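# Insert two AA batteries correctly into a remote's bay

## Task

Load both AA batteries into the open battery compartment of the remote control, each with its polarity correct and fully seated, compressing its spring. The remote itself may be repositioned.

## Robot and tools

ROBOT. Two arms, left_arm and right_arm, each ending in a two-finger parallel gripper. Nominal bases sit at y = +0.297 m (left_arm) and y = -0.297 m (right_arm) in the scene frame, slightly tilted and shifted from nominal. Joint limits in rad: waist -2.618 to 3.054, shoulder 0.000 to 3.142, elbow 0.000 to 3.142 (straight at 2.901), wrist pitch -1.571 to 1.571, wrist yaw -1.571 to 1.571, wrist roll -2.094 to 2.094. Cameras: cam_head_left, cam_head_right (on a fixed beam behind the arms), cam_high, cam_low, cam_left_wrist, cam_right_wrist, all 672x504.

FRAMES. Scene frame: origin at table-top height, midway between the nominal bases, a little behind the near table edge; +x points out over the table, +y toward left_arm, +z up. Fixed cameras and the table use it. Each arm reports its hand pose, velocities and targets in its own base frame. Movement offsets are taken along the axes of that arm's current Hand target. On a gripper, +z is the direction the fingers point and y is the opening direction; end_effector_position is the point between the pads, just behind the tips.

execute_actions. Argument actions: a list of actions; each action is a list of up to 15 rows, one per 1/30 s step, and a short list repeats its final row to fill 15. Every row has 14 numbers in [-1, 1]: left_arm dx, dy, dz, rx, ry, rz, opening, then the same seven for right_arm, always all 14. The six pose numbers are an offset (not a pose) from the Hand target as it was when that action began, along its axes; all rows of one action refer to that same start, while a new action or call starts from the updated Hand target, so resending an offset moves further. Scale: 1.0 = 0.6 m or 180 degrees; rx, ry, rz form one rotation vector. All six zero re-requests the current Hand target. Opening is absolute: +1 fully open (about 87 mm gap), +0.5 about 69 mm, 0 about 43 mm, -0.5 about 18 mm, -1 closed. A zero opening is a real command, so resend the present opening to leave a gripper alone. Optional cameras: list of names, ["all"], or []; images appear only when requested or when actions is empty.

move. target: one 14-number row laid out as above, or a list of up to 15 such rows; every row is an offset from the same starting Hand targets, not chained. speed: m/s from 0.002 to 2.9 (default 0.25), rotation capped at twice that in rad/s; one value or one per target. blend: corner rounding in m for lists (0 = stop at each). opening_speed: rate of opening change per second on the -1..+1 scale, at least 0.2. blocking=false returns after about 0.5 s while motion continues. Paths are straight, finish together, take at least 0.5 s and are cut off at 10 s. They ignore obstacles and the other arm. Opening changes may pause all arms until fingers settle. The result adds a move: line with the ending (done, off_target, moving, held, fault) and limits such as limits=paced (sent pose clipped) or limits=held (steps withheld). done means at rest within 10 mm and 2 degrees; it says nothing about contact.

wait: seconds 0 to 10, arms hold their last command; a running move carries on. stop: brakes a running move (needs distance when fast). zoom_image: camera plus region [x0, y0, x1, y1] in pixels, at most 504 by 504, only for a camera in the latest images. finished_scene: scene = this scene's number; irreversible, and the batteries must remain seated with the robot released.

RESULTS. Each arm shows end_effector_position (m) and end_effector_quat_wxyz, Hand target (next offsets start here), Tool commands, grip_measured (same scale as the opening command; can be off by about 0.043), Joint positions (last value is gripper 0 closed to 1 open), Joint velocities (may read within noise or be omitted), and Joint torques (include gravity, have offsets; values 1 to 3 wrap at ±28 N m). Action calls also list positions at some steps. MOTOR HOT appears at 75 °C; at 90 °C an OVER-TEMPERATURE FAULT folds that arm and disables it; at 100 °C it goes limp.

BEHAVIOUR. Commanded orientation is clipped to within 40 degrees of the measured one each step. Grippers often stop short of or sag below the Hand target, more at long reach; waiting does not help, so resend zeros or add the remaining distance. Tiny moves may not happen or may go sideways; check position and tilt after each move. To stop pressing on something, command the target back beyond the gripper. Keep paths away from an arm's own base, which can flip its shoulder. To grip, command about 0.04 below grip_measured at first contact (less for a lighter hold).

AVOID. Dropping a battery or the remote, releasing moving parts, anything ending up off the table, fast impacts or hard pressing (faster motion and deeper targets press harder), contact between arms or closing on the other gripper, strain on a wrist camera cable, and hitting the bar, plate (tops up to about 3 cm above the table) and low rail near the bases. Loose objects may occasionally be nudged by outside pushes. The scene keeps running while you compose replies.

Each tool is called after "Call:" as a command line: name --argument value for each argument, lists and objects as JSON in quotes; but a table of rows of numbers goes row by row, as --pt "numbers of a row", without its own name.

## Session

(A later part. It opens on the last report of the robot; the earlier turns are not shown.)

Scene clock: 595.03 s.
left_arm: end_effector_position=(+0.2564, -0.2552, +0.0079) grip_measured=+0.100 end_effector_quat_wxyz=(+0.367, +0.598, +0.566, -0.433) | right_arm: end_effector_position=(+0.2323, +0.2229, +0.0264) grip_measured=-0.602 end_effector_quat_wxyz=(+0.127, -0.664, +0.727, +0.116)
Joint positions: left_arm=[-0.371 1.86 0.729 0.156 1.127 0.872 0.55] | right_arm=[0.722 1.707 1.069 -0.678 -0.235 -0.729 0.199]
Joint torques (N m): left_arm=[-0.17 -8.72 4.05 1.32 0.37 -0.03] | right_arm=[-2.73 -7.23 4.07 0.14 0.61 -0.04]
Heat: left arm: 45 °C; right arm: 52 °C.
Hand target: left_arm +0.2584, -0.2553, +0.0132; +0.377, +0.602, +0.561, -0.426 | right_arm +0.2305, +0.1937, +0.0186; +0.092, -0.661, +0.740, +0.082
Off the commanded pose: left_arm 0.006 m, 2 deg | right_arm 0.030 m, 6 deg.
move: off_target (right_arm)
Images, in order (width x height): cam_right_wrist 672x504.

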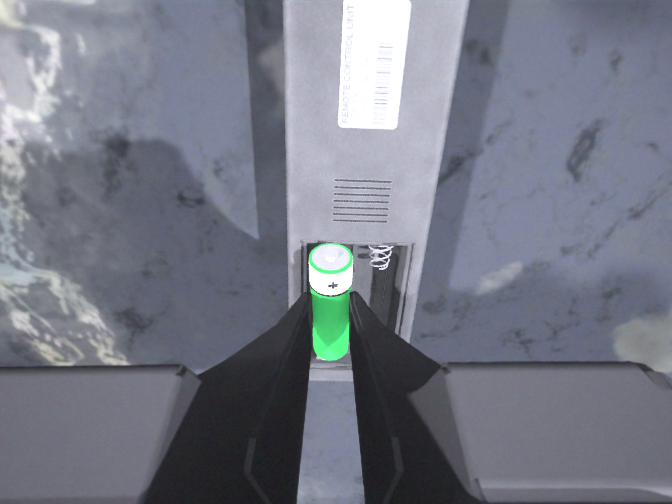

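Call:
move --target '[0,0,0,0,0,0,0.03,0.0194,0,-0.0049,0,0,0,-0.69]' --speed 0.04 --cameras '["cam_right_wrist"]'

Call:
zoom_image --camera "cam_right_wrist" --region '[280, 200, 440, 400]'

Scene clock: 603.27 s.
left_arm: end_effector_position=(+0.2562, -0.2574, +0.0088) grip_measured=+0.100 end_effector_quat_wxyz=(+0.368, +0.599, +0.564, -0.434) | right_arm: end_effector_position=(+0.2317, +0.2173, +0.0229) grip_measured=-0.601 end_effector_quat_wxyz=(+0.127, -0.664, +0.727, +0.122)
Joint positions: left_arm=[-0.377 1.86 0.729 0.167 1.127 0.864 0.55] | right_arm=[0.702 1.699 1.045 -0.666 -0.252 -0.747 0.2]
Joint torques (N m): left_arm=[0.44 -8.68 4.03 1.22 0.37 0.04] | right_arm=[-3.37 -8.91 3.47 0 0.75 -0.13]
Heat: left arm: 45 °C; right arm: 52 °C.
Hand target: left_arm +0.2583, -0.2553, +0.0132; +0.377, +0.602, +0.561, -0.426 | right_arm +0.2292, +0.1817, +0.0186; +0.092, -0.661, +0.741, +0.082
Off the commanded pose: left_arm 0.005 m, 1 deg | right_arm 0.036 m, 6 deg.
move: off_target (right_arm)
Images, in order (width x height): cam_right_wrist 672x504.

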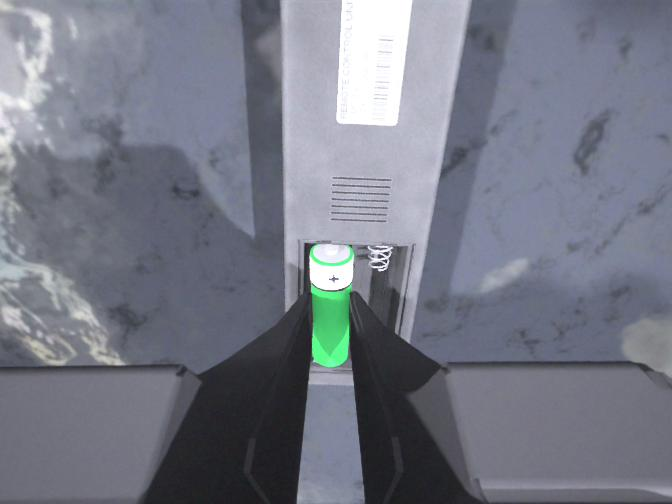

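Scaled by 2.520.

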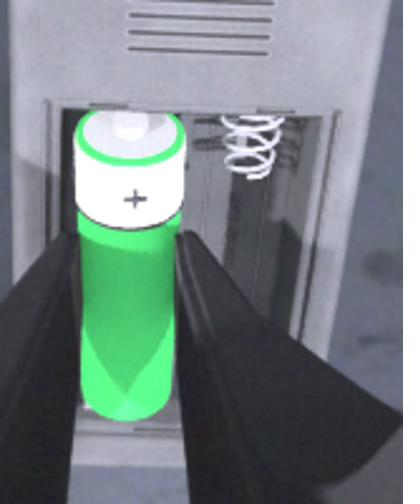

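Call:
move --target '[0,0,0,0,0,0,0.03,0.0097,0,0.0182,0,0.03,0,-0.69]' --speed 0.04 --cameras '["cam_right_wrist"]'

Call:
zoom_image --camera "cam_right_wrist" --region '[280, 200, 440, 400]'

Scene clock: 609.47 s.
left_arm: end_effector_position=(+0.2568, -0.2577, +0.0088) grip_measured=+0.100 end_effector_quat_wxyz=(+0.368, +0.599, +0.564, -0.433) | right_arm: end_effector_position=(+0.2327, +0.2168, +0.0221) grip_measured=-0.600 end_effector_quat_wxyz=(-0.122, +0.667, -0.726, -0.110)
Joint positions: left_arm=[-0.378 1.86 0.729 0.171 1.124 0.86 0.55] | right_arm=[0.712 1.708 1.053 -0.673 -0.227 -0.746 0.2]
Joint torques (N m): left_arm=[0.5 -8.72 4 1.19 0.4 0.08] | right_arm=[-1.4 -3.95 5.16 -0.25 1.27 0.05]
Heat: left arm: 45 °C; right arm: 52 °C.
Hand target: left_arm +0.2583, -0.2553, +0.0132; +0.377, +0.602, +0.561, -0.426 | right_arm +0.2288, +0.1788, +0.0065; -0.057, +0.664, -0.744, -0.051
Off the commanded pose: left_arm 0.005 m, 1 deg | right_arm 0.041 m, 10 deg.
move: off_target (right_arm)
Images, in order (width x height): cam_right_wrist 672x504.

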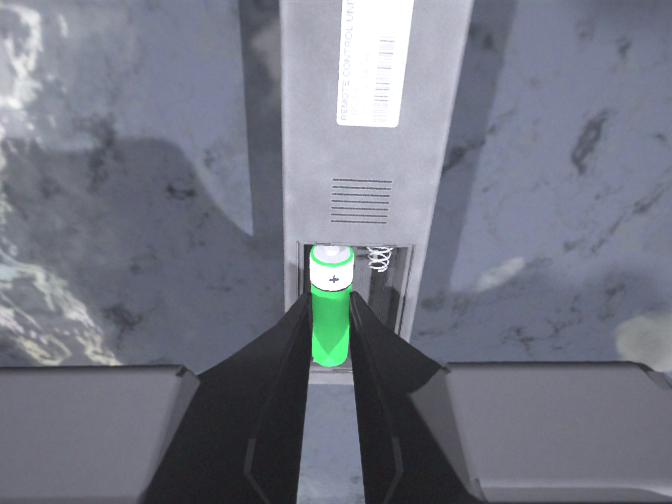

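Scaled by 2.520.

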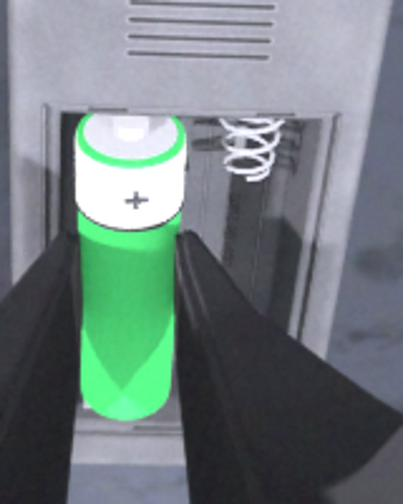

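Call:
move --target '[0,0,0,0,0,0,0.03,-0.0512,0,-0.0067,0,-0.04,0,-0.69]' --speed 0.05

Call:
move --target '[0,0,0,0,0,0,0.03,0,0,0,0,0,0,-0.4]' --speed 0.05 --opening_speed 0.4 --cameras '["cam_right_wrist"]'

Call:
zoom_image --camera "cam_right_wrist" --region '[280, 200, 440, 400]'

Scene clock: 618.93 s.
left_arm: end_effector_position=(+0.2569, -0.2576, +0.0087) grip_measured=+0.100 end_effector_quat_wxyz=(+0.368, +0.599, +0.564, -0.433) | right_arm: end_effector_position=(+0.2334, +0.2186, +0.0225) grip_measured=-0.600 end_effector_quat_wxyz=(+0.126, -0.662, +0.730, +0.112)
Joint positions: left_arm=[-0.378 1.86 0.729 0.171 1.123 0.86 0.55] | right_arm=[0.714 1.708 1.054 -0.665 -0.228 -0.73 0.2]
Joint torques (N m): left_arm=[0.49 -8.69 3.97 1.19 0.41 0.07] | right_arm=[-0.14 -5.18 5.72 0.49 0.34 0.25]
Heat: left arm: 45 °C; right arm: 51 °C.
Hand target: left_arm +0.2583, -0.2553, +0.0132; +0.377, +0.602, +0.561, -0.426 | right_arm +0.2322, +0.2085, +0.0152; +0.103, -0.659, +0.739, +0.093
Off the commanded pose: left_arm 0.005 m, 1 deg | right_arm 0.013 m, 4 deg.
move: off_target (right_arm)

Scene clock: 619.87 s.
left_arm: end_effector_position=(+0.2569, -0.2576, +0.0086) grip_measured=+0.100 end_effector_quat_wxyz=(+0.368, +0.599, +0.565, -0.432) | right_arm: end_effector_position=(+0.2368, +0.2182, +0.0227) grip_measured=-0.400 end_effector_quat_wxyz=(+0.130, -0.662, +0.731, +0.105)
Joint positions: left_arm=[-0.378 1.86 0.729 0.171 1.123 0.86 0.55] | right_arm=[0.714 1.708 1.054 -0.656 -0.214 -0.73 0.3]
Joint torques (N m): left_arm=[0.53 -8.69 4 1.19 0.41 0.07] | right_arm=[-0.16 -5.19 5.75 0.38 0.19 0.25]
Heat: left arm: 45 °C; right arm: 51 °C.
Hand target: left_arm +0.2583, -0.2553, +0.0132; +0.377, +0.602, +0.561, -0.426 | right_arm +0.2322, +0.2084, +0.0152; +0.103, -0.659, +0.739, +0.093
Off the commanded pose: left_arm 0.005 m, 1 deg | right_arm 0.013 m, 3 deg.
move: off_target (right_arm)
Images, in order (width x height): cam_right_wrist 672x504.

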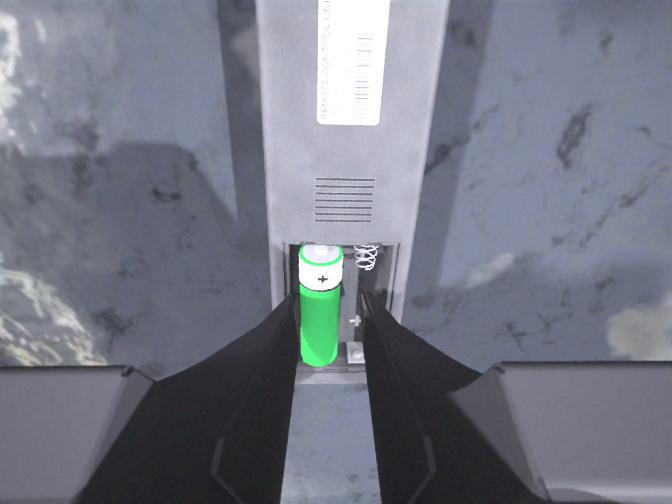

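Scaled by 2.520.

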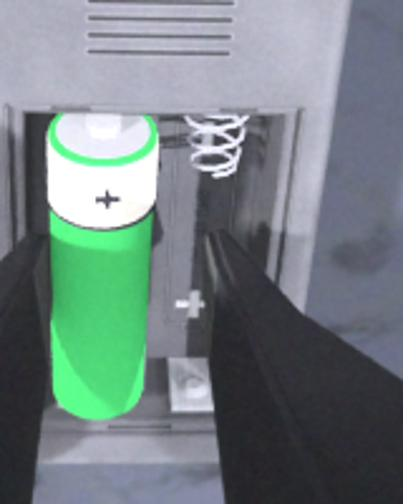

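Call:
move --target '[0,0,0,0,0,0,0.03,-0.0322,0.002,-0.0607,0,0,0,-0.4]' --speed 0.08

Call:
move --target '[0,0,0,0,0,0,0.03,0,0,0,0,0,0,-1]' --speed 0.05 --opening_speed 0.8 --cameras '["cam_right_wrist"]'

Call:
zoom_image --camera "cam_right_wrist" --region '[280, 200, 440, 400]'

Scene clock: 627.60 s.
left_arm: end_effector_position=(+0.2559, -0.2572, +0.0079) grip_measured=+0.100 end_effector_quat_wxyz=(+0.367, +0.598, +0.565, -0.433) | right_arm: end_effector_position=(+0.2247, +0.2079, +0.0430) grip_measured=-0.400 end_effector_quat_wxyz=(+0.082, -0.661, +0.740, +0.094)
Joint positions: left_arm=[-0.378 1.86 0.726 0.171 1.123 0.86 0.55] | right_arm=[0.726 1.708 1.151 -0.848 -0.189 -0.715 0.3]
Joint torques (N m): left_arm=[0.51 -8.69 4.21 1.19 0.4 0.07] | right_arm=[0.61 -8.55 8.23 0.53 -0.05 0.32]
Heat: left arm: 45 °C; right arm: 51 °C.
Hand target: left_arm +0.2583, -0.2552, +0.0132; +0.377, +0.602, +0.561, -0.426 | right_arm +0.2320, +0.2170, +0.0555; +0.103, -0.659, +0.739, +0.093
Off the commanded pose: left_arm 0.006 m, 2 deg | right_arm 0.017 m, 3 deg.
move: off_target (right_arm)

Scene clock: 628.57 s.
left_arm: end_effector_position=(+0.2559, -0.2572, +0.0079) grip_measured=+0.100 end_effector_quat_wxyz=(+0.367, +0.598, +0.565, -0.433) | right_arm: end_effector_position=(+0.2246, +0.2077, +0.0430) grip_measured=-0.982 end_effector_quat_wxyz=(+0.081, -0.661, +0.740, +0.094)
Joint positions: left_arm=[-0.378 1.86 0.726 0.171 1.123 0.86 0.55] | right_arm=[0.726 1.708 1.151 -0.849 -0.189 -0.715 0.009]
Joint torques (N m): left_arm=[0.51 -8.69 4.21 1.19 0.41 0.07] | right_arm=[0.59 -8.54 8.23 0.58 -0.04 0.32]
Heat: left arm: 45 °C; right arm: 51 °C.
Hand target: left_arm +0.2583, -0.2552, +0.0132; +0.377, +0.602, +0.561, -0.426 | right_arm +0.2320, +0.2170, +0.0555; +0.103, -0.659, +0.739, +0.093
Off the commanded pose: left_arm 0.006 m, 1 deg | right_arm 0.017 m, 3 deg.
move: off_target (right_arm)
Images, in order (width x height): cam_right_wrist 672x504.

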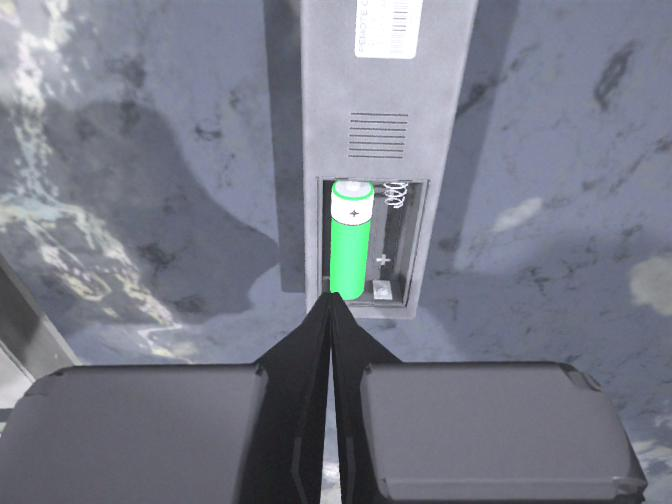

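Scaled by 2.520.

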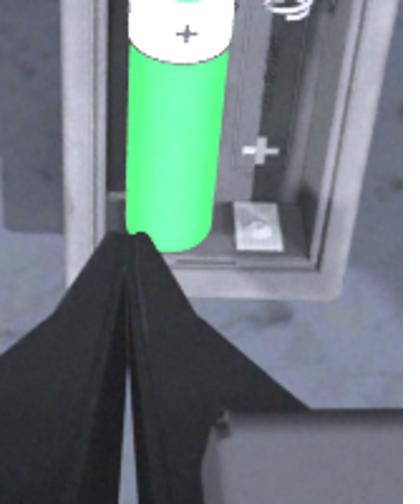

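Call:
move --target '[0,0,0,0,0,0,0.03,-0.0267,-0.008,0.0162,0,0,0,-1]' --speed 0.08 --cameras '["cam_right_wrist","cam_low"]'

Call:
zoom_image --camera "cam_low" --region '[250, 190, 350, 260]'

Scene clock: 645.90 s.
left_arm: end_effector_position=(+0.2559, -0.2572, +0.0079) grip_measured=+0.100 end_effector_quat_wxyz=(+0.367, +0.598, +0.565, -0.433) | right_arm: end_effector_position=(+0.2291, +0.2229, +0.0448) grip_measured=-0.982 end_effector_quat_wxyz=(+0.085, -0.661, +0.739, +0.094)
Joint positions: left_arm=[-0.378 1.86 0.726 0.171 1.123 0.86 0.55] | right_arm=[0.753 1.747 1.203 -0.85 -0.184 -0.69 0.009]
Joint torques (N m): left_arm=[0.5 -8.68 4.21 1.19 0.41 0.08] | right_arm=[0.53 -6.54 8.58 0.75 -0.04 0.34]
Heat: left arm: 45 °C; right arm: 54 °C.
Hand target: left_arm +0.2583, -0.2552, +0.0132; +0.377, +0.602, +0.561, -0.426 | right_arm +0.2388, +0.2345, +0.0507; +0.103, -0.659, +0.739, +0.093
Off the commanded pose: left_arm 0.006 m, 1 deg | right_arm 0.016 m, 2 deg.
move: off_target (right_arm)
Images, in order (width x height): cam_low 672x504, cam_right_wrist 672x504.

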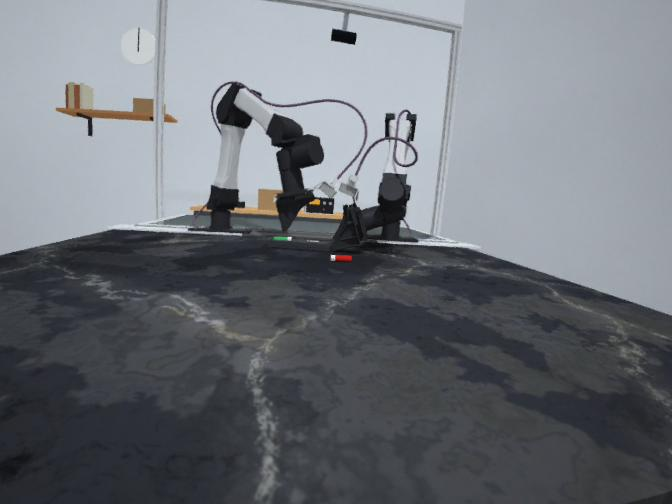

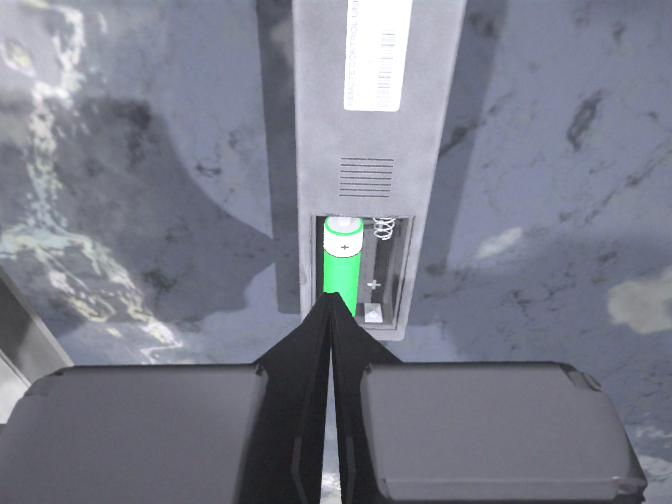

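Scaled by 5.040.

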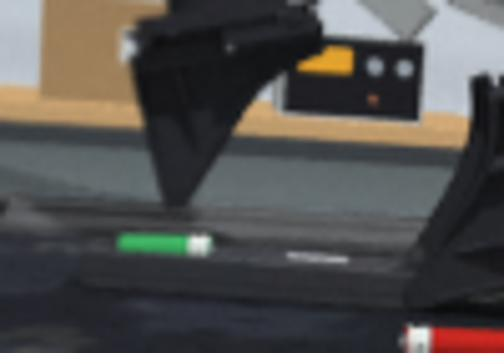

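Call:
move --target '[0,0,0,0,0,0,0.5,0,0,0,0,0,0,-1]' --opening_speed 0.7 --speed 0.05

Call:
move --target '[0.0375,0,-0.0927,0,0,0,0.5,-0.0021,-0.0062,0.021,0,0,0,-1]' --speed 0.08 --cameras '["cam_right_wrist","cam_low"]'

Call:
zoom_image --camera "cam_low" --region '[250, 190, 350, 260]'

Call:
zoom_image --camera "cam_right_wrist" --region '[270, 180, 430, 360]'

Scene clock: 659.10 s.
left_arm: end_effector_position=(+0.2562, -0.2569, +0.0080) grip_measured=+0.500 end_effector_quat_wxyz=(+0.368, +0.599, +0.565, -0.432) | right_arm: end_effector_position=(+0.2291, +0.2228, +0.0448) grip_measured=-0.982 end_effector_quat_wxyz=(+0.085, -0.661, +0.740, +0.094)
Joint positions: left_arm=[-0.377 1.86 0.726 0.171 1.124 0.863 0.75] | right_arm=[0.753 1.747 1.203 -0.85 -0.183 -0.69 0.009]
Joint torques (N m): left_arm=[0.39 -8.69 4.19 1.19 0.41 0.04] | right_arm=[0.55 -6.53 8.54 0.76 -0.04 0.32]
Heat: left arm: 45 °C; right arm: 53 °C.
Hand target: left_arm +0.2583, -0.2553, +0.0132; +0.377, +0.602, +0.561, -0.426 | right_arm +0.2388, +0.2345, +0.0507; +0.103, -0.659, +0.739, +0.093
Off the commanded pose: left_arm 0.006 m, 1 deg | right_arm 0.016 m, 2 deg.
move: off_target (right_arm)

Scene clock: 660.90 s.
left_arm: end_effector_position=(+0.2580, -0.1945, +0.0093) grip_measured=+0.500 end_effector_quat_wxyz=(+0.373, +0.601, +0.566, -0.424) | right_arm: end_effector_position=(+0.2322, +0.2257, +0.0349) grip_measured=-0.982 end_effector_quat_wxyz=(+0.081, -0.661, +0.740, +0.094)
Joint positions: left_arm=[-0.169 1.842 0.787 -0.328 1.193 1.334 0.75] | right_arm=[0.753 1.781 1.203 -0.824 -0.183 -0.689 0.009]
Joint torques (N m): left_arm=[0.16 -5.49 6.45 0.48 0.65 0.07] | right_arm=[0.57 -6.64 8.03 0.91 -0.05 0.32]
Heat: left arm: 45 °C; right arm: 53 °C.
Hand target: left_arm +0.2636, -0.1955, +0.0118; +0.377, +0.602, +0.561, -0.426 | right_arm +0.2430, +0.2387, +0.0388; +0.103, -0.659, +0.739, +0.093
Off the commanded pose: left_arm 0.006 m, 1 deg | right_arm 0.017 m, 3 deg.
move: off_target (right_arm)
Images, in order (width x height): cam_low 672x504, cam_right_wrist 672x504.

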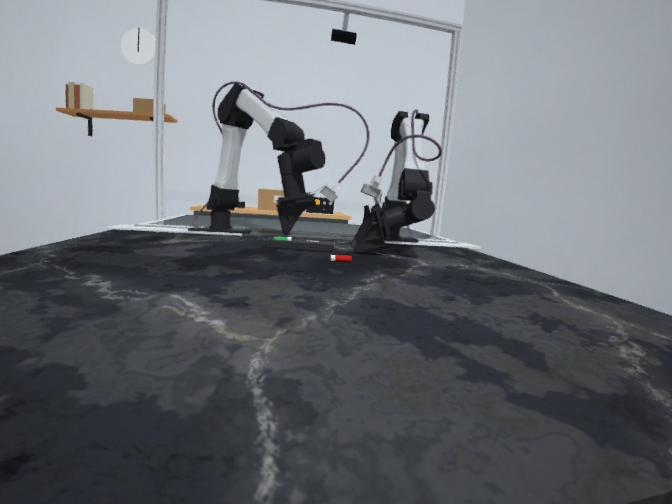

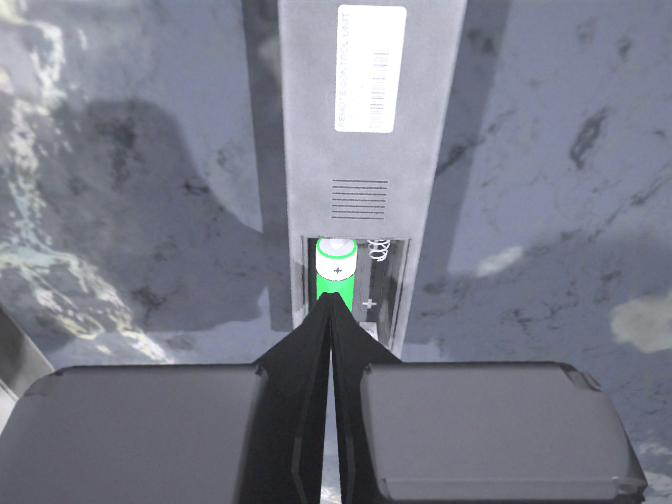

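Scaled by 5.040.

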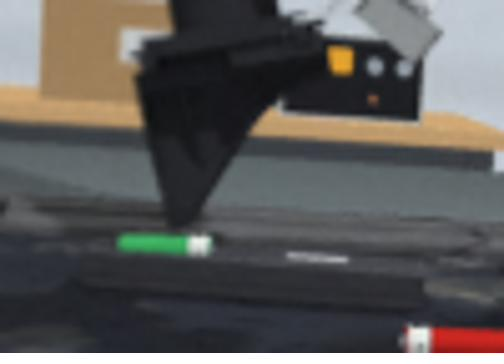

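Scaled by 2.800.

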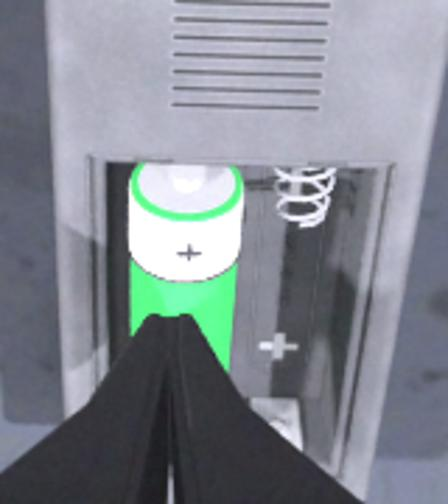

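Call:
move --target '[0,0,0,0,0,0,0.5,0.0032,-0.0062,0.0422,0,0,0,-1]' --speed 0.05 --cameras '["cam_right_wrist","cam_low"]'

Call:
zoom_image --camera "cam_low" --region '[250, 190, 350, 260]'

Call:
zoom_image --camera "cam_right_wrist" --region '[270, 180, 430, 360]'

Scene clock: 671.87 s.
left_arm: end_effector_position=(+0.2578, -0.1945, +0.0093) grip_measured=+0.500 end_effector_quat_wxyz=(+0.372, +0.601, +0.566, -0.425) | right_arm: end_effector_position=(+0.2359, +0.2287, +0.0283) grip_measured=-0.982 end_effector_quat_wxyz=(+0.083, -0.658, +0.743, +0.093)
Joint positions: left_arm=[-0.169 1.842 0.787 -0.329 1.193 1.335 0.75] | right_arm=[0.753 1.803 1.203 -0.797 -0.18 -0.68 0.009]
Joint torques (N m): left_arm=[0.18 -5.48 6.48 0.47 0.65 0.08] | right_arm=[0.68 -3.96 5.38 1.58 -0.06 0.2]
Heat: left arm: 44 °C; right arm: 52 °C.
Hand target: left_arm +0.2636, -0.1955, +0.0118; +0.377, +0.602, +0.561, -0.426 | right_arm +0.2473, +0.2433, +0.0139; +0.103, -0.659, +0.739, +0.093
Off the commanded pose: left_arm 0.006 m, 1 deg | right_arm 0.023 m, 2 deg.
move: off_target (right_arm)
Images, in order (width x height): cam_low 672x504, cam_right_wrist 672x504.

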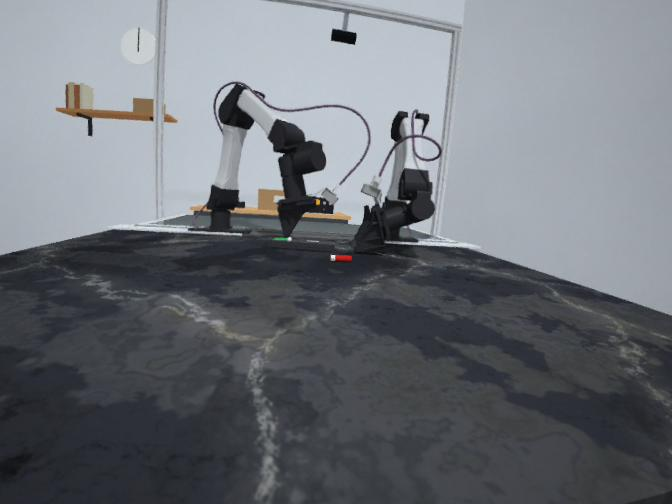

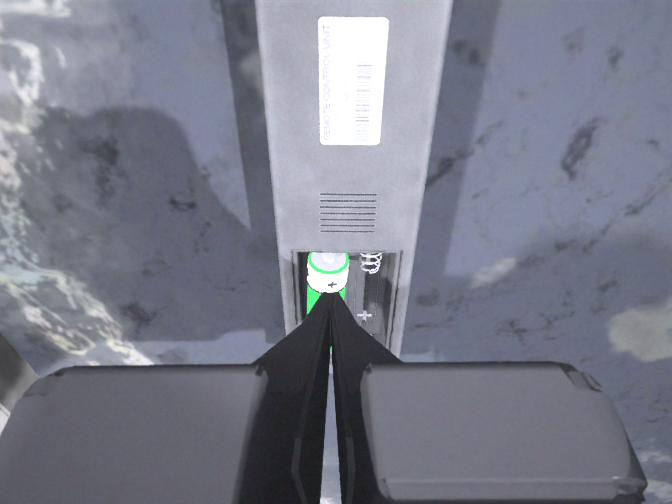

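Scaled by 5.040.

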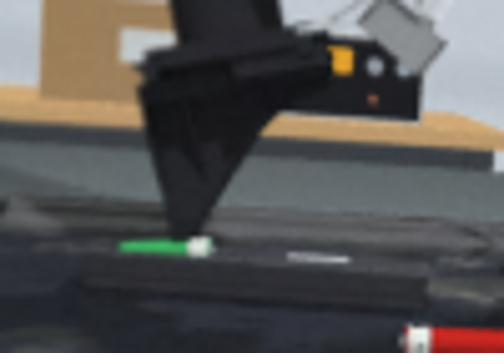

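Scaled by 2.800.

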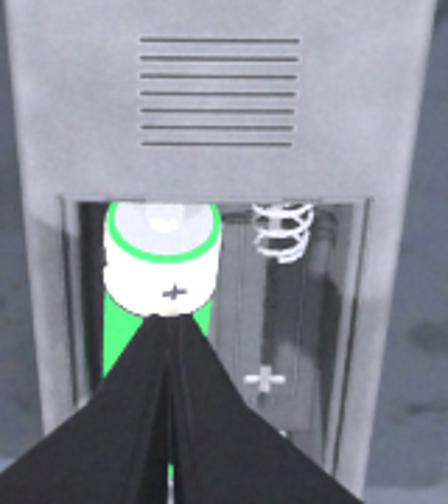

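Call:
move --target '[0,0,0,0,0,0,0.5,0.0183,0.0093,0.0298,0,0,0,-1]' --speed 0.05 --cameras '["cam_right_wrist","cam_low"]'

Call:
zoom_image --camera "cam_low" --region '[250, 190, 350, 260]'

Call:
zoom_image --camera "cam_right_wrist" --region '[270, 180, 430, 360]'

Scene clock: 681.90 s.
left_arm: end_effector_position=(+0.2578, -0.1945, +0.0093) grip_measured=+0.500 end_effector_quat_wxyz=(+0.372, +0.601, +0.566, -0.425) | right_arm: end_effector_position=(+0.2357, +0.2288, +0.0269) grip_measured=-0.982 end_effector_quat_wxyz=(+0.096, -0.655, +0.744, +0.093)
Joint positions: left_arm=[-0.169 1.842 0.787 -0.329 1.193 1.335 0.75] | right_arm=[0.753 1.782 1.169 -0.757 -0.18 -0.673 0.009]
Joint torques (N m): left_arm=[0.18 -5.5 6.48 0.47 0.65 0.08] | right_arm=[0.9 -1.84 1.72 2.04 -0.07 0.13]
Heat: left arm: 42 °C; right arm: 51 °C.
Hand target: left_arm +0.2636, -0.1955, +0.0118; +0.377, +0.602, +0.561, -0.426 | right_arm +0.2411, +0.2384, -0.0062; +0.103, -0.659, +0.739, +0.093
Off the commanded pose: left_arm 0.006 m, 1 deg | right_arm 0.035 m, 1 deg.
move: off_target (right_arm)
Images, in order (width x height): cam_low 672x504, cam_right_wrist 672x504.

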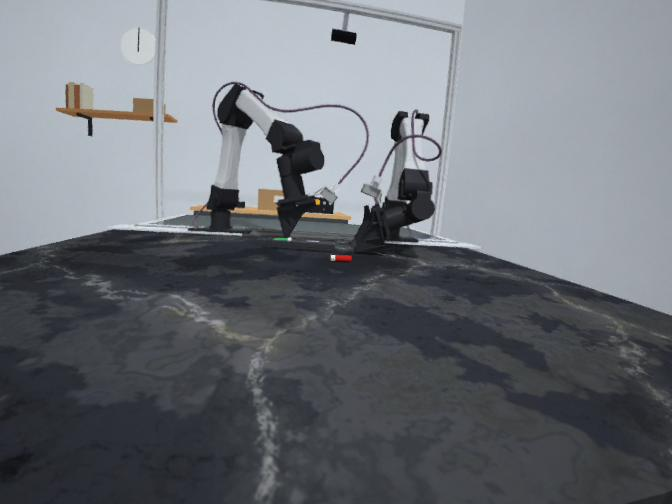

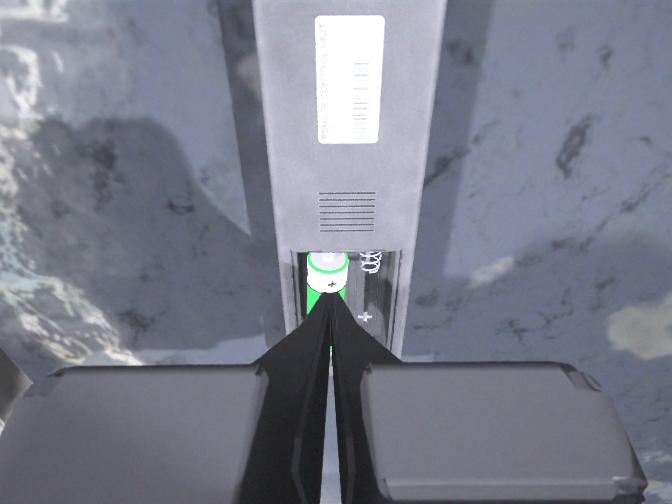

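Scaled by 5.040.

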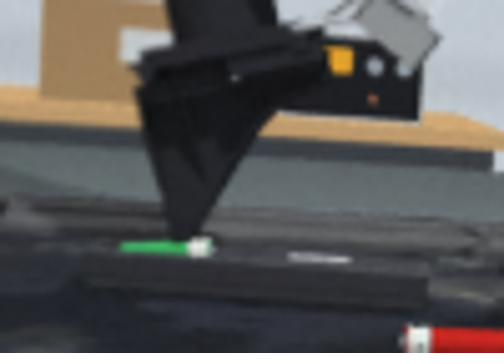

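Scaled by 2.800.

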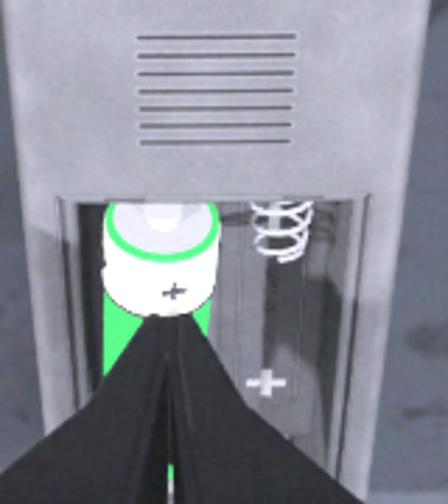

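Call:
move --target '[0,0,0,0,0,0,0.5,0.0056,0,0.0274,0,0,0,-1]' --speed 0.05

Call:
move --target '[0,0,0,0,0,0,0.5,-0.0218,0,-0.087,0,0,0,-1]' --speed 0.08 --cameras '["cam_right_wrist","cam_low"]'

Call:
zoom_image --camera "cam_low" --region '[250, 190, 350, 260]'

Call:
zoom_image --camera "cam_right_wrist" --region '[270, 180, 430, 360]'

Scene clock: 690.03 s.
left_arm: end_effector_position=(+0.2578, -0.1945, +0.0093) grip_measured=+0.500 end_effector_quat_wxyz=(+0.372, +0.601, +0.566, -0.425) | right_arm: end_effector_position=(+0.2349, +0.2285, +0.0243) grip_measured=-0.982 end_effector_quat_wxyz=(+0.101, -0.653, +0.745, +0.093)
Joint positions: left_arm=[-0.169 1.842 0.787 -0.329 1.193 1.335 0.75] | right_arm=[0.754 1.775 1.148 -0.734 -0.179 -0.668 0.009]
Joint torques (N m): left_arm=[0.2 -5.48 6.49 0.47 0.65 0.08] | right_arm=[1.03 1.02 0.64 2.42 -0.06 0.13]
Heat: left arm: 42 °C; right arm: 49 °C.
Hand target: left_arm +0.2636, -0.1955, +0.0118; +0.377, +0.602, +0.561, -0.426 | right_arm +0.2412, +0.2396, -0.0230; +0.103, -0.659, +0.739, +0.093
Off the commanded pose: left_arm 0.006 m, 1 deg | right_arm 0.049 m, 1 deg.
move: off_target (right_arm)

Scene clock: 690.97 s.
left_arm: end_effector_position=(+0.2578, -0.1945, +0.0093) grip_measured=+0.500 end_effector_quat_wxyz=(+0.372, +0.601, +0.566, -0.425) | right_arm: end_effector_position=(+0.2355, +0.2289, +0.0292) grip_measured=-0.982 end_effector_quat_wxyz=(+0.096, -0.653, +0.745, +0.093)
Joint positions: left_arm=[-0.169 1.842 0.787 -0.329 1.193 1.335 0.75] | right_arm=[0.754 1.779 1.175 -0.765 -0.178 -0.668 0.009]
Joint torques (N m): left_arm=[0.17 -5.45 6.49 0.48 0.65 0.08] | right_arm=[0.79 -6.01 7.95 0.71 -0.08 0.11]
Heat: left arm: 42 °C; right arm: 49 °C.
Hand target: left_arm +0.2636, -0.1955, +0.0118; +0.377, +0.602, +0.561, -0.426 | right_arm +0.2411, +0.2378, +0.0308; +0.103, -0.659, +0.739, +0.093
Off the commanded pose: left_arm 0.006 m, 1 deg | right_arm 0.011 m, 1 deg.
move: off_target (right_arm)
Images, in order (width x height): cam_low 672x504, cam_right_wrist 672x504.

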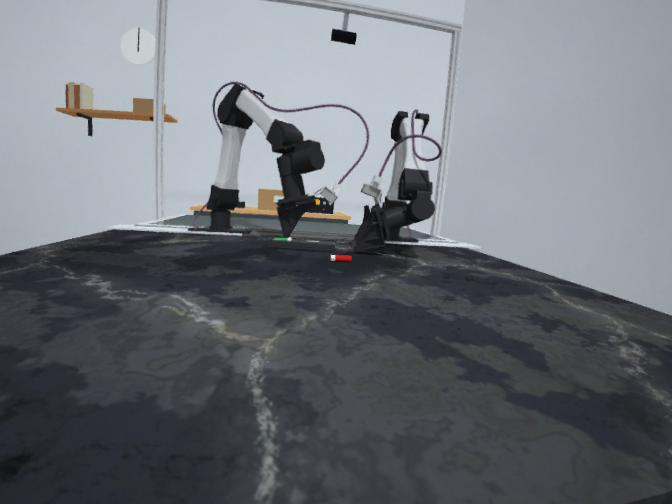

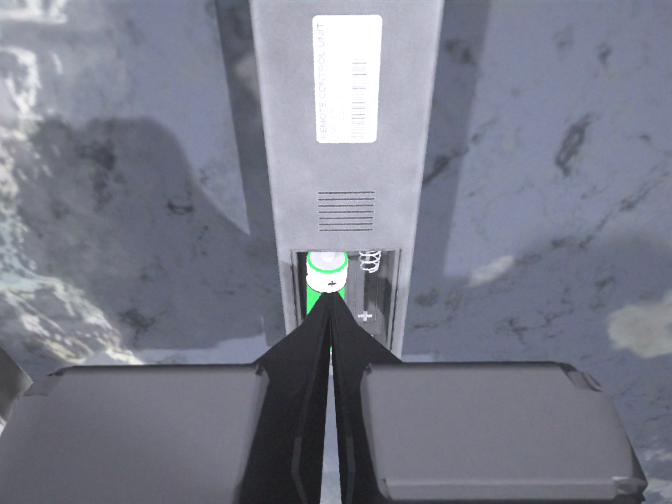

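Scaled by 5.040.

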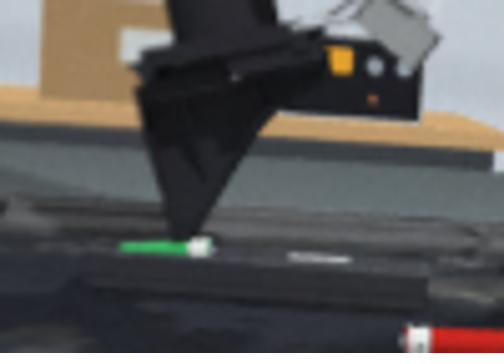

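Scaled by 2.800.

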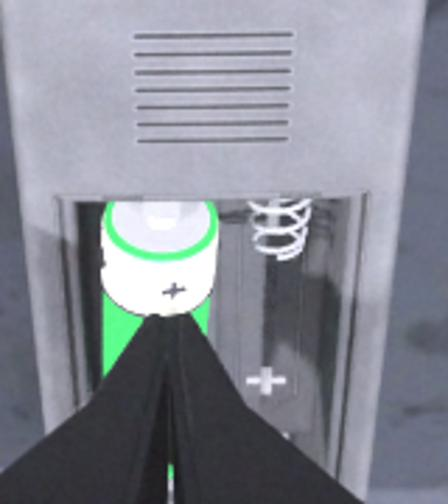

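Call:
move --target '[0,0,0,0,0,0,0.5,-0.0237,0.002,-0.0195,0,0,0,-1]' --speed 0.08 --cameras '["cam_right_wrist","cam_low"]'

Call:
zoom_image --camera "cam_low" --region '[250, 190, 350, 260]'

Call:
zoom_image --camera "cam_right_wrist" --region '[270, 180, 430, 360]'

Scene clock: 698.70 s.
left_arm: end_effector_position=(+0.2578, -0.1945, +0.0093) grip_measured=+0.500 end_effector_quat_wxyz=(+0.372, +0.601, +0.566, -0.425) | right_arm: end_effector_position=(+0.2352, +0.2399, +0.0415) grip_measured=-0.982 end_effector_quat_wxyz=(+0.094, -0.661, +0.738, +0.094)
Joint positions: left_arm=[-0.169 1.842 0.787 -0.329 1.193 1.335 0.75] | right_arm=[0.778 1.792 1.243 -0.822 -0.178 -0.664 0.009]
Joint torques (N m): left_arm=[0.18 -5.46 6.49 0.48 0.65 0.07] | right_arm=[0.55 -6.79 8.36 0.65 -0.03 0.32]
Heat: left arm: 41 °C; right arm: 49 °C.
Hand target: left_arm +0.2636, -0.1955, +0.0118; +0.377, +0.602, +0.561, -0.426 | right_arm +0.2410, +0.2483, +0.0460; +0.103, -0.659, +0.739, +0.093
Off the commanded pose: left_arm 0.006 m, 1 deg | right_arm 0.011 m, 1 deg.
move: off_target (right_arm)
Images, in order (width x height): cam_low 672x504, cam_right_wrist 672x504.

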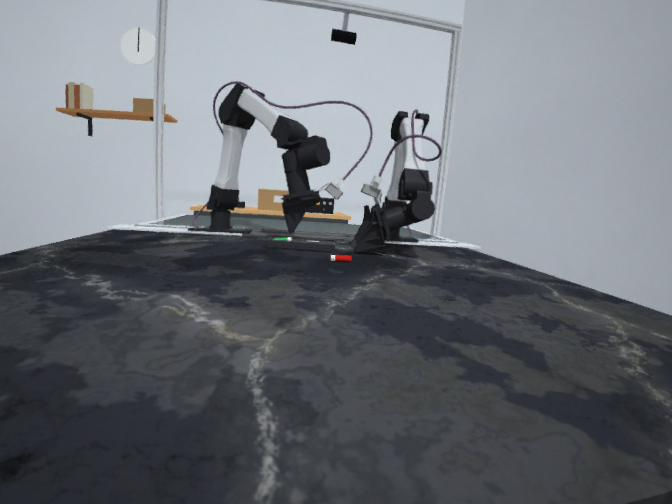

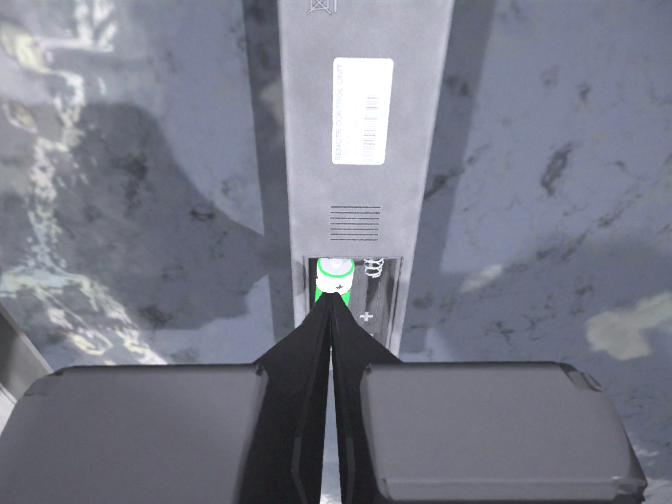

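Scaled by 5.040.

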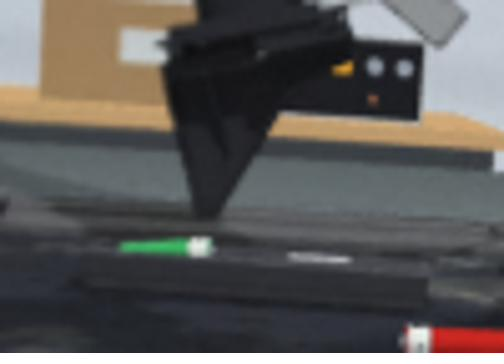

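Scaled by 2.800.

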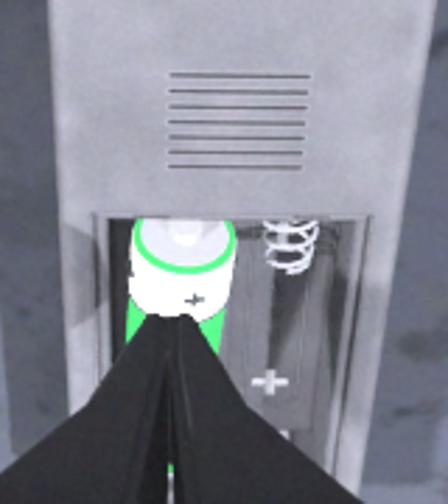

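Call:
move --target '[0,0,0,0,0,0,0.5,0.021,-0.006,0.057,0,0,0,-1]' --speed 0.05 --cameras '["cam_right_wrist","cam_low"]'

Call:
zoom_image --camera "cam_low" --region '[250, 190, 350, 260]'

Call:
zoom_image --camera "cam_right_wrist" --region '[270, 180, 430, 360]'

Scene clock: 704.77 s.
left_arm: end_effector_position=(+0.2578, -0.1945, +0.0093) grip_measured=+0.500 end_effector_quat_wxyz=(+0.372, +0.601, +0.566, -0.425) | right_arm: end_effector_position=(+0.2376, +0.2422, +0.0276) grip_measured=-0.982 end_effector_quat_wxyz=(+0.096, -0.661, +0.738, +0.094)
Joint positions: left_arm=[-0.169 1.842 0.787 -0.329 1.193 1.335 0.75] | right_arm=[0.778 1.818 1.216 -0.765 -0.178 -0.664 0.009]
Joint torques (N m): left_arm=[0.17 -5.48 6.49 0.48 0.65 0.08] | right_arm=[-0.8 -4.88 3.43 1.51 -0.06 0.16]
Heat: left arm: 41 °C; right arm: 49 °C.
Hand target: left_arm +0.2636, -0.1955, +0.0118; +0.377, +0.602, +0.561, -0.426 | right_arm +0.2444, +0.2453, +0.0096; +0.103, -0.659, +0.739, +0.093
Off the commanded pose: left_arm 0.006 m, 1 deg | right_arm 0.019 m, 1 deg.
move: off_target (right_arm)
Images, in order (width x height): cam_low 672x504, cam_right_wrist 672x504.

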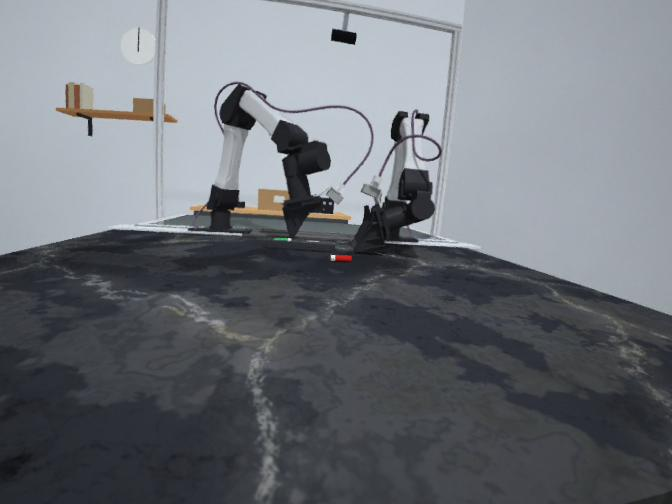

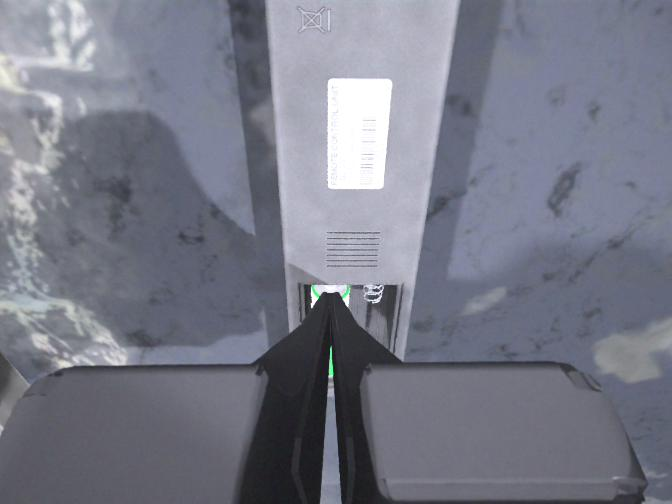

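Scaled by 5.040.

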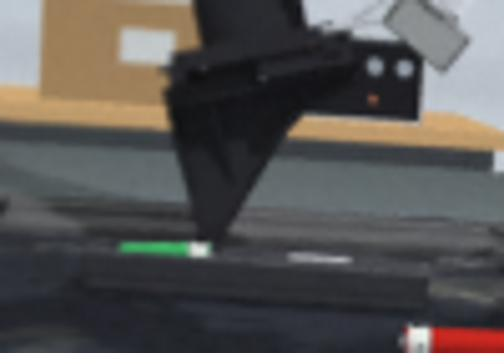

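Scaled by 2.800.

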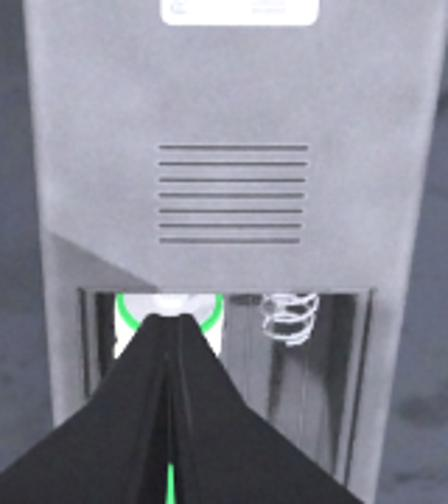

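Call:
move --target '[0,0,0,0,0,0,0.5,0.0145,0,0.03,0,0,0,-1]' --speed 0.05

Call:
move --target '[0,0,0,0,0,0,0.5,-0.03,0,-0.125,0,0,0,-1]' --speed 0.1 --cameras '["cam_right_wrist","cam_low"]'

Call:
zoom_image --camera "cam_low" --region '[250, 190, 350, 260]'

Call:
zoom_image --camera "cam_right_wrist" --region '[270, 180, 430, 360]'

Scene clock: 716.67 s.
left_arm: end_effector_position=(+0.2578, -0.1945, +0.0093) grip_measured=+0.500 end_effector_quat_wxyz=(+0.372, +0.601, +0.566, -0.425) | right_arm: end_effector_position=(+0.2392, +0.2439, +0.0235) grip_measured=-0.982 end_effector_quat_wxyz=(+0.110, -0.661, +0.736, +0.095)
Joint positions: left_arm=[-0.169 1.842 0.787 -0.329 1.193 1.335 0.75] | right_arm=[0.778 1.808 1.184 -0.715 -0.178 -0.664 0.009]
Joint torques (N m): left_arm=[0.18 -5.45 6.49 0.48 0.65 0.08] | right_arm=[-1.43 -2.36 1.51 1.8 -0.07 0.09]
Heat: left arm: 40 °C; right arm: 48 °C.
Hand target: left_arm +0.2636, -0.1955, +0.0118; +0.377, +0.602, +0.561, -0.426 | right_arm +0.2439, +0.2419, -0.0100; +0.103, -0.659, +0.739, +0.093
Off the commanded pose: left_arm 0.006 m, 1 deg | right_arm 0.034 m, 1 deg.
move: off_target (right_arm)

Scene clock: 718.17 s.
left_arm: end_effector_position=(+0.2578, -0.1945, +0.0093) grip_measured=+0.500 end_effector_quat_wxyz=(+0.372, +0.601, +0.566, -0.425) | right_arm: end_effector_position=(+0.2314, +0.2319, +0.0467) grip_measured=-0.982 end_effector_quat_wxyz=(+0.068, -0.658, +0.744, +0.092)
Joint positions: left_arm=[-0.169 1.842 0.787 -0.329 1.193 1.335 0.75] | right_arm=[0.769 1.805 1.282 -0.902 -0.178 -0.666 0.009]
Joint torques (N m): left_arm=[0.17 -5.48 6.49 0.47 0.65 0.08] | right_arm=[-1.11 -11.74 8.28 0.56 -0.07 0.04]
Heat: left arm: 40 °C; right arm: 48 °C.
Hand target: left_arm +0.2636, -0.1955, +0.0118; +0.377, +0.602, +0.561, -0.426 | right_arm +0.2436, +0.2387, +0.0670; +0.103, -0.659, +0.739, +0.093
Off the commanded pose: left_arm 0.006 m, 1 deg | right_arm 0.025 m, 4 deg.
move: off_target (right_arm)
Images, in order (width x height): cam_low 672x504, cam_right_wrist 672x504.

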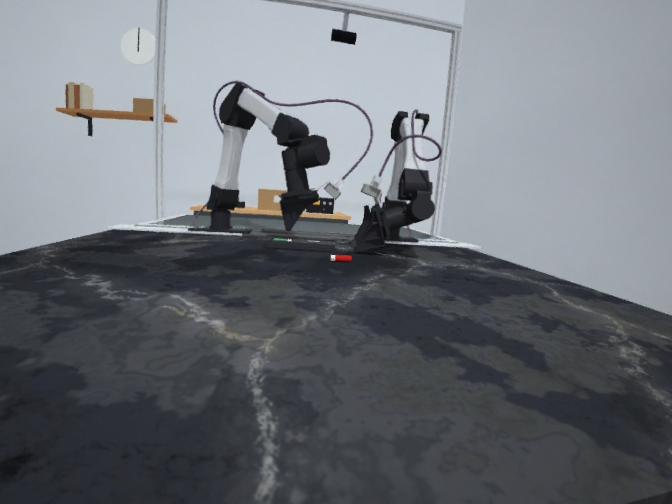

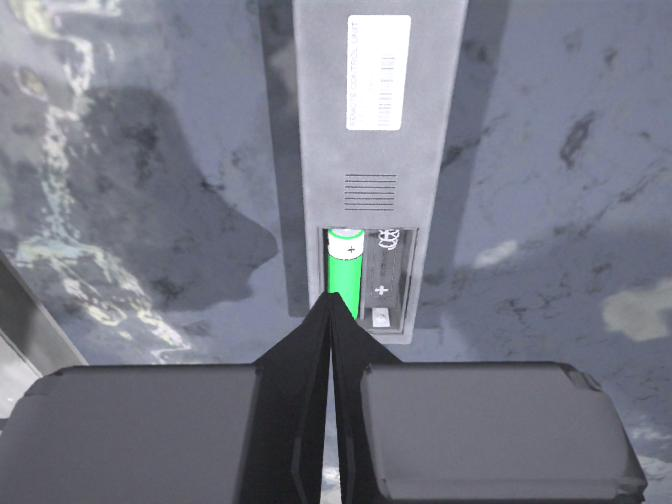

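Scaled by 5.040.

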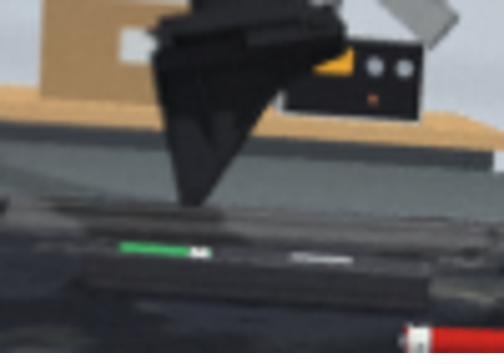

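Scaled by 2.800.

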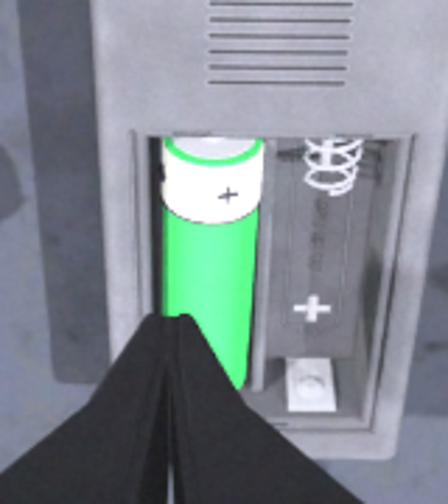

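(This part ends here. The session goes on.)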